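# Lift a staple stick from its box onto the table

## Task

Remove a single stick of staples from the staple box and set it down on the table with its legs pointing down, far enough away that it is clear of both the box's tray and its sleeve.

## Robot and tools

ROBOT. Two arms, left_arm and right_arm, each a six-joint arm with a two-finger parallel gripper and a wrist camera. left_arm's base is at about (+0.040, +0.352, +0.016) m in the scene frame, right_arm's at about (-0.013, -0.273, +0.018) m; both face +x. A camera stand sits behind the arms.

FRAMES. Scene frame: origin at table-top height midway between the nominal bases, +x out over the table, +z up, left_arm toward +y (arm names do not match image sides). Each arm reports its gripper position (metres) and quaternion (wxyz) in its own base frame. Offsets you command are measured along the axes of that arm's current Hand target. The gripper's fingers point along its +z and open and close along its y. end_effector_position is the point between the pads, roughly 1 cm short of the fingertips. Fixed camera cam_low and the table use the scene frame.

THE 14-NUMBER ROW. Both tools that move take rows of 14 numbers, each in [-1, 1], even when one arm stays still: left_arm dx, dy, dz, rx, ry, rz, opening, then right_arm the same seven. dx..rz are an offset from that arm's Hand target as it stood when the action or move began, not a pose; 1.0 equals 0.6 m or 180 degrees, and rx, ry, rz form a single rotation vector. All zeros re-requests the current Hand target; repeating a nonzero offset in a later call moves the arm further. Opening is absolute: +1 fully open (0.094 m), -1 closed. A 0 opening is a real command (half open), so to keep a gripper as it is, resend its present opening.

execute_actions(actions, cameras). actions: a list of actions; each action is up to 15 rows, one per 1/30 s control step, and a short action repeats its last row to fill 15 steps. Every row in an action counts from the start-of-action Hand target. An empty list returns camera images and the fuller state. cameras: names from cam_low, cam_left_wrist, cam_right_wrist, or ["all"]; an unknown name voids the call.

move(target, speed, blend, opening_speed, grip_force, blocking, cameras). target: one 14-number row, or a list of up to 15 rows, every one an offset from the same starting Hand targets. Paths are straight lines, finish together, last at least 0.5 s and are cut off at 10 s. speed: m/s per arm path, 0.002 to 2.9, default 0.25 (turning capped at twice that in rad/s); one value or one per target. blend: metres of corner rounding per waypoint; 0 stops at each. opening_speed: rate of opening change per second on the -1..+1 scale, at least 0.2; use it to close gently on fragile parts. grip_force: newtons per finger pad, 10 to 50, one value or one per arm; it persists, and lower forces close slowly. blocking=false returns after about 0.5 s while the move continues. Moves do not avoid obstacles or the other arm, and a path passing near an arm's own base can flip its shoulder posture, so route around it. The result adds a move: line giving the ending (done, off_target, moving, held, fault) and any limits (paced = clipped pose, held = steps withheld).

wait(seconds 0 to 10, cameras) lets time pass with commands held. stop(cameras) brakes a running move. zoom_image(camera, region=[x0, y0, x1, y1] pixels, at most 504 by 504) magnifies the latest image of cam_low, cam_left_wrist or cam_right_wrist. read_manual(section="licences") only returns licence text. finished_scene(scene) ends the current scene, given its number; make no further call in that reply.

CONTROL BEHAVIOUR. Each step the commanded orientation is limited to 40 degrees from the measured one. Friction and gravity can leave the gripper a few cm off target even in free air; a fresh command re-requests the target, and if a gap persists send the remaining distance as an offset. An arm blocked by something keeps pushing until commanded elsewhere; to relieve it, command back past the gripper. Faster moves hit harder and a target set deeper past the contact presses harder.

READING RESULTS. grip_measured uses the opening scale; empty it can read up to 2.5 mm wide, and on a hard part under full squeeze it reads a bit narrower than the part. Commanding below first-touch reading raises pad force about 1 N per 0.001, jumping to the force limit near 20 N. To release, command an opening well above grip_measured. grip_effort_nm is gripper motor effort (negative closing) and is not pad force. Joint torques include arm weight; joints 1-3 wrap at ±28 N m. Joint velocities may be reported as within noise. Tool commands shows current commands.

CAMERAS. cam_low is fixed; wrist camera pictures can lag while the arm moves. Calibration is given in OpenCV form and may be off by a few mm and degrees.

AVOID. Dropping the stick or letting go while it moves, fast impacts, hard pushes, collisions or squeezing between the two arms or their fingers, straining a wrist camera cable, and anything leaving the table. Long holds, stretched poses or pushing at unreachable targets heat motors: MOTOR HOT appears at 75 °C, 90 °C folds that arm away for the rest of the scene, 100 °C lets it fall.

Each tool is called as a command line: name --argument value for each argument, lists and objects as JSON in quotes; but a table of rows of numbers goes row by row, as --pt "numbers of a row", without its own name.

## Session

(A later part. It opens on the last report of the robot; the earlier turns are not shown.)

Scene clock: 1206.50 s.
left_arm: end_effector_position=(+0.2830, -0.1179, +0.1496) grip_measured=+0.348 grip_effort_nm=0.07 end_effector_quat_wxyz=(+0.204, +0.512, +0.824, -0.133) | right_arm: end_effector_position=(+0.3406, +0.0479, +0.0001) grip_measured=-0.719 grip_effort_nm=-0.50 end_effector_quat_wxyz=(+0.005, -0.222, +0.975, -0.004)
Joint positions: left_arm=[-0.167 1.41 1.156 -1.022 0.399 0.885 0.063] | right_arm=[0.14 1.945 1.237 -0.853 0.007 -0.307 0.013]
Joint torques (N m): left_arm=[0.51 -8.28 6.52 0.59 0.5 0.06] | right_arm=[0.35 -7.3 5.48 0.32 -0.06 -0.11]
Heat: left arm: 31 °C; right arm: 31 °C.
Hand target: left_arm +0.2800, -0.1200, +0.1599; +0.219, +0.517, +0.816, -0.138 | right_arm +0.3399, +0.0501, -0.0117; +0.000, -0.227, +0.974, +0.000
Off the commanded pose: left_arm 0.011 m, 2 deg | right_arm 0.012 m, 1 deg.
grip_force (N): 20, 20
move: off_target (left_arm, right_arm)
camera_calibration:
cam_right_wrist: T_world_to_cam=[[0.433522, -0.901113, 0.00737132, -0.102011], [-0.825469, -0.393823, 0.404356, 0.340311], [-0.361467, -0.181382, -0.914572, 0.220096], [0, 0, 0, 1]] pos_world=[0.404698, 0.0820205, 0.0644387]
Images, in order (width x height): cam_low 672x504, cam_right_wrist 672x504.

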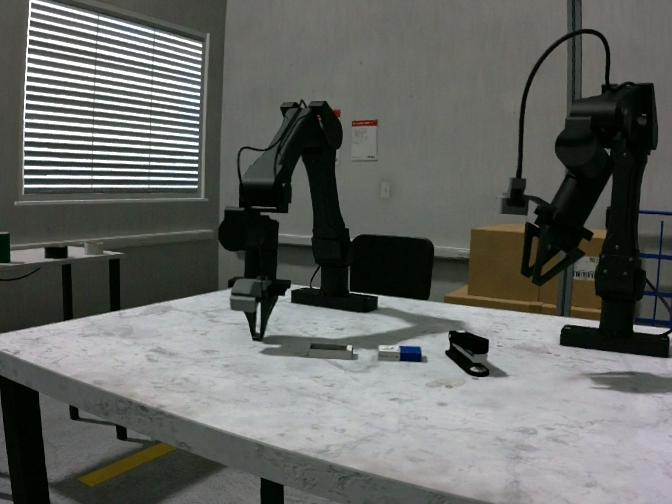

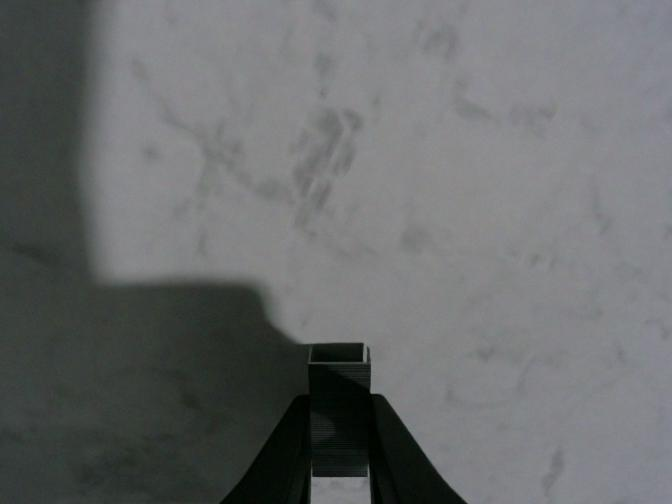

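move --target '[0,0,0,0,0,0,0.35, 0,0,0.0030,0,0,0,-0.80]' --speed 0.05 --cameras '["cam_right_wrist"]'

zoom_image --camera "cam_right_wrist" --region '[260, 300, 420, 500]'

Scene clock: 1212.33 s.
left_arm: end_effector_position=(+0.2830, -0.1179, +0.1496) grip_measured=+0.348 grip_effort_nm=0.07 end_effector_quat_wxyz=(+0.204, +0.512, +0.824, -0.133) | right_arm: end_effector_position=(+0.3422, +0.0481, +0.0001) grip_measured=-0.719 grip_effort_nm=-0.50 end_effector_quat_wxyz=(+0.008, -0.222, +0.975, -0.004)
Joint positions: left_arm=[-0.167 1.41 1.156 -1.022 0.399 0.885 0.063] | right_arm=[0.14 1.945 1.237 -0.846 0.007 -0.307 0.013]
Joint torques (N m): left_arm=[0.44 -8.14 6.54 0.59 0.58 0.06] | right_arm=[0.35 -7.09 5.2 0.32 -0.06 -0.11]
Heat: left arm: 31 °C; right arm: 31 °C.
Hand target: left_arm +0.2800, -0.1200, +0.1599; +0.219, +0.517, +0.816, -0.138 | right_arm +0.3399, +0.0501, -0.0135; +0.000, -0.227, +0.974, +0.000
Off the commanded pose: left_arm 0.011 m, 2 deg | right_arm 0.014 m, 1 deg.
grip_force (N): 20, 20
move: off_target (left_arm, right_arm)
camera_calibration:
cam_right_wrist: T_world_to_cam=[[0.433486, -0.901112, 0.00932223, -0.102557], [-0.828, -0.394189, 0.398787, 0.342561], [-0.355677, -0.180587, -0.916996, 0.218741], [0, 0, 0, 1]] pos_world=[0.405899, 0.0821205, 0.064932]
Images, in order (width x height): cam_right_wrist 672x504.

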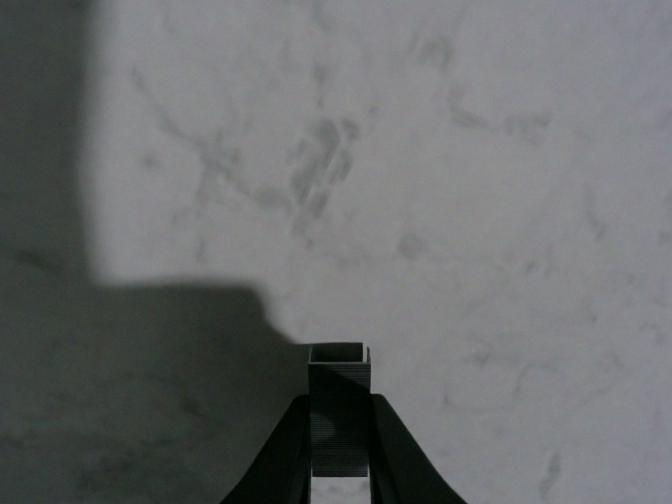

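Scaled by 2.520 from the camera's 672x504 image, which has a finer 960x720 frame.

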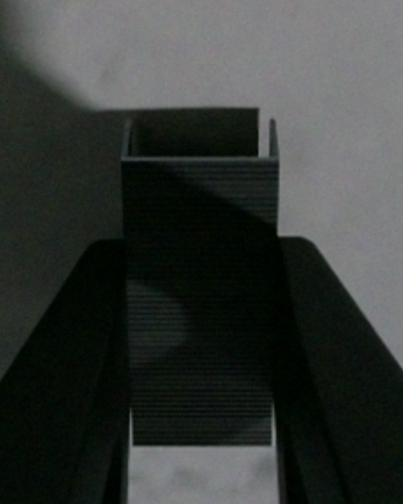

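move --target '[0,0,0,0,0,0,0.35, 0.0020,0,0.0040,0,0,0,-0.80]' --speed 0.05 --cameras '["cam_right_wrist"]'

zoom_image --camera "cam_right_wrist" --region '[260, 300, 420, 500]'

Scene clock: 1224.03 s.
left_arm: end_effector_position=(+0.2830, -0.1179, +0.1496) grip_measured=+0.348 grip_effort_nm=0.07 end_effector_quat_wxyz=(+0.204, +0.512, +0.824, -0.133) | right_arm: end_effector_position=(+0.3412, +0.0480, -0.0015) grip_measured=-0.719 grip_effort_nm=-0.50 end_effector_quat_wxyz=(+0.008, -0.222, +0.975, -0.004)
Joint positions: left_arm=[-0.167 1.41 1.156 -1.022 0.399 0.885 0.063] | right_arm=[0.14 1.945 1.23 -0.84 0.007 -0.308 0.013]
Joint torques (N m): left_arm=[0.49 -8.09 6.53 0.59 0.57 0.1] | right_arm=[0.24 -7.02 4.96 0.37 -0.06 -0.11]
Heat: left arm: 31 °C; right arm: 31 °C.
Hand target: left_arm +0.2800, -0.1200, +0.1599; +0.219, +0.517, +0.816, -0.138 | right_arm +0.3388, +0.0495, -0.0159; +0.000, -0.227, +0.974, +0.000
Off the commanded pose: left_arm 0.011 m, 2 deg | right_arm 0.015 m, 1 deg.
grip_force (N): 20, 20
move: off_target (left_arm, right_arm)
camera_calibration:
cam_right_wrist: T_world_to_cam=[[0.434533, -0.90061, 0.00907397, -0.102558], [-0.827235, -0.395106, 0.399467, 0.342131], [-0.356179, -0.181088, -0.916703, 0.217052], [0, 0, 0, 1]] pos_world=[0.404897, 0.082119, 0.0632328]
Images, in order (width x height): cam_right_wrist 672x504.

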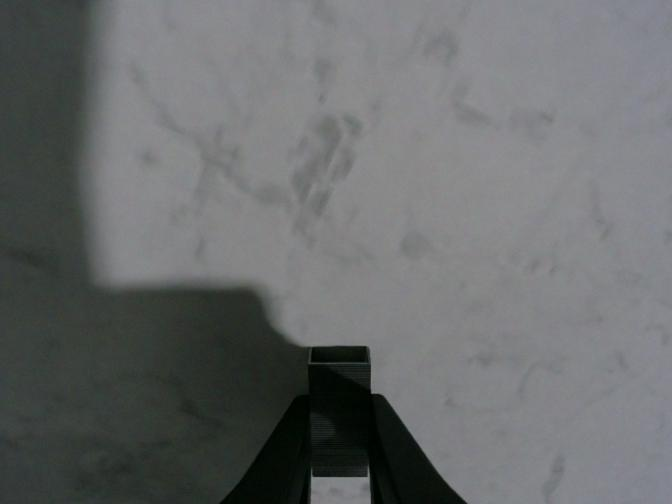

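Scaled by 2.520 from the camera's 672x504 image, which has a finer 960x720 frame.

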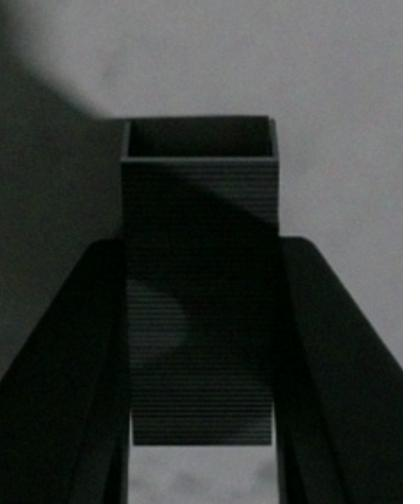

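move --pt "0 0 0 0 0 0 0.35 0 0 -0.0100 0 0 0 -0.50" --pt "0 0 0 0 0 0 0.35 0 0 -0.1700 0 0 0 -0.50" --speed '[0.05, 0.12]' --cameras '["cam_right_wrist", "cam_low"]'

zoom_image --camera "cam_low" --region '[220, 290, 420, 390]'

Scene clock: 1237.77 s.
left_arm: end_effector_position=(+0.2830, -0.1179, +0.1496) grip_measured=+0.348 grip_effort_nm=0.07 end_effector_quat_wxyz=(+0.204, +0.512, +0.824, -0.133) | right_arm: end_effector_position=(+0.3340, +0.0469, +0.0740) grip_measured=-0.502 grip_effort_nm=0.05 end_effector_quat_wxyz=(-0.020, -0.222, +0.975, -0.002)
Joint positions: left_arm=[-0.167 1.41 1.156 -1.022 0.399 0.885 0.063] | right_arm=[0.14 1.876 1.452 -1.186 0.007 -0.308 0.023]
Joint torques (N m): left_arm=[0.55 -8.24 6.74 0.56 0.53 0.03] | right_arm=[0.27 -11.14 8.46 -0.07 -0.06 -0.11]
Heat: left arm: 31 °C; right arm: 31 °C.
Hand target: left_arm +0.2800, -0.1200, +0.1599; +0.219, +0.517, +0.816, -0.138 | right_arm +0.3390, +0.0496, +0.0862; +0.000, -0.227, +0.974, +0.000
Off the commanded pose: left_arm 0.011 m, 2 deg | right_arm 0.013 m, 2 deg.
grip_force (N): 20, 20
move: off_target (left_arm, right_arm)
camera_calibration:
cam_right_wrist: T_world_to_cam=[[0.43495, -0.900422, -0.00768267, -0.0999288], [-0.804051, -0.392211, 0.446848, 0.294236], [-0.405365, -0.188179, -0.894577, 0.298618], [0, 0, 0, 1]] pos_world=[0.401094, 0.0816182, 0.134891]
Images, in order (width x height): cam_low 672x504, cam_right_wrist 672x504.

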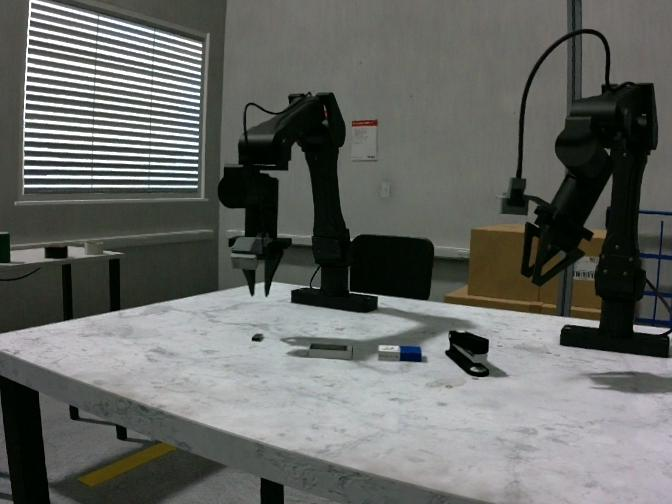

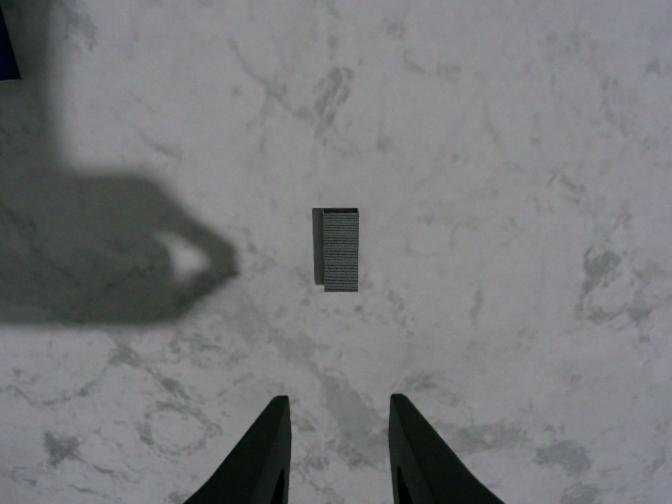

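Scaled by 2.520 from the camera's 672x504 image, which has a finer 960x720 frame.

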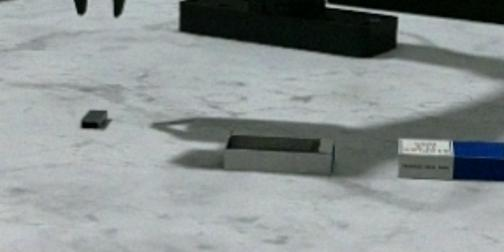

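finished_scene --scene 1

The scene is finished: the task was done.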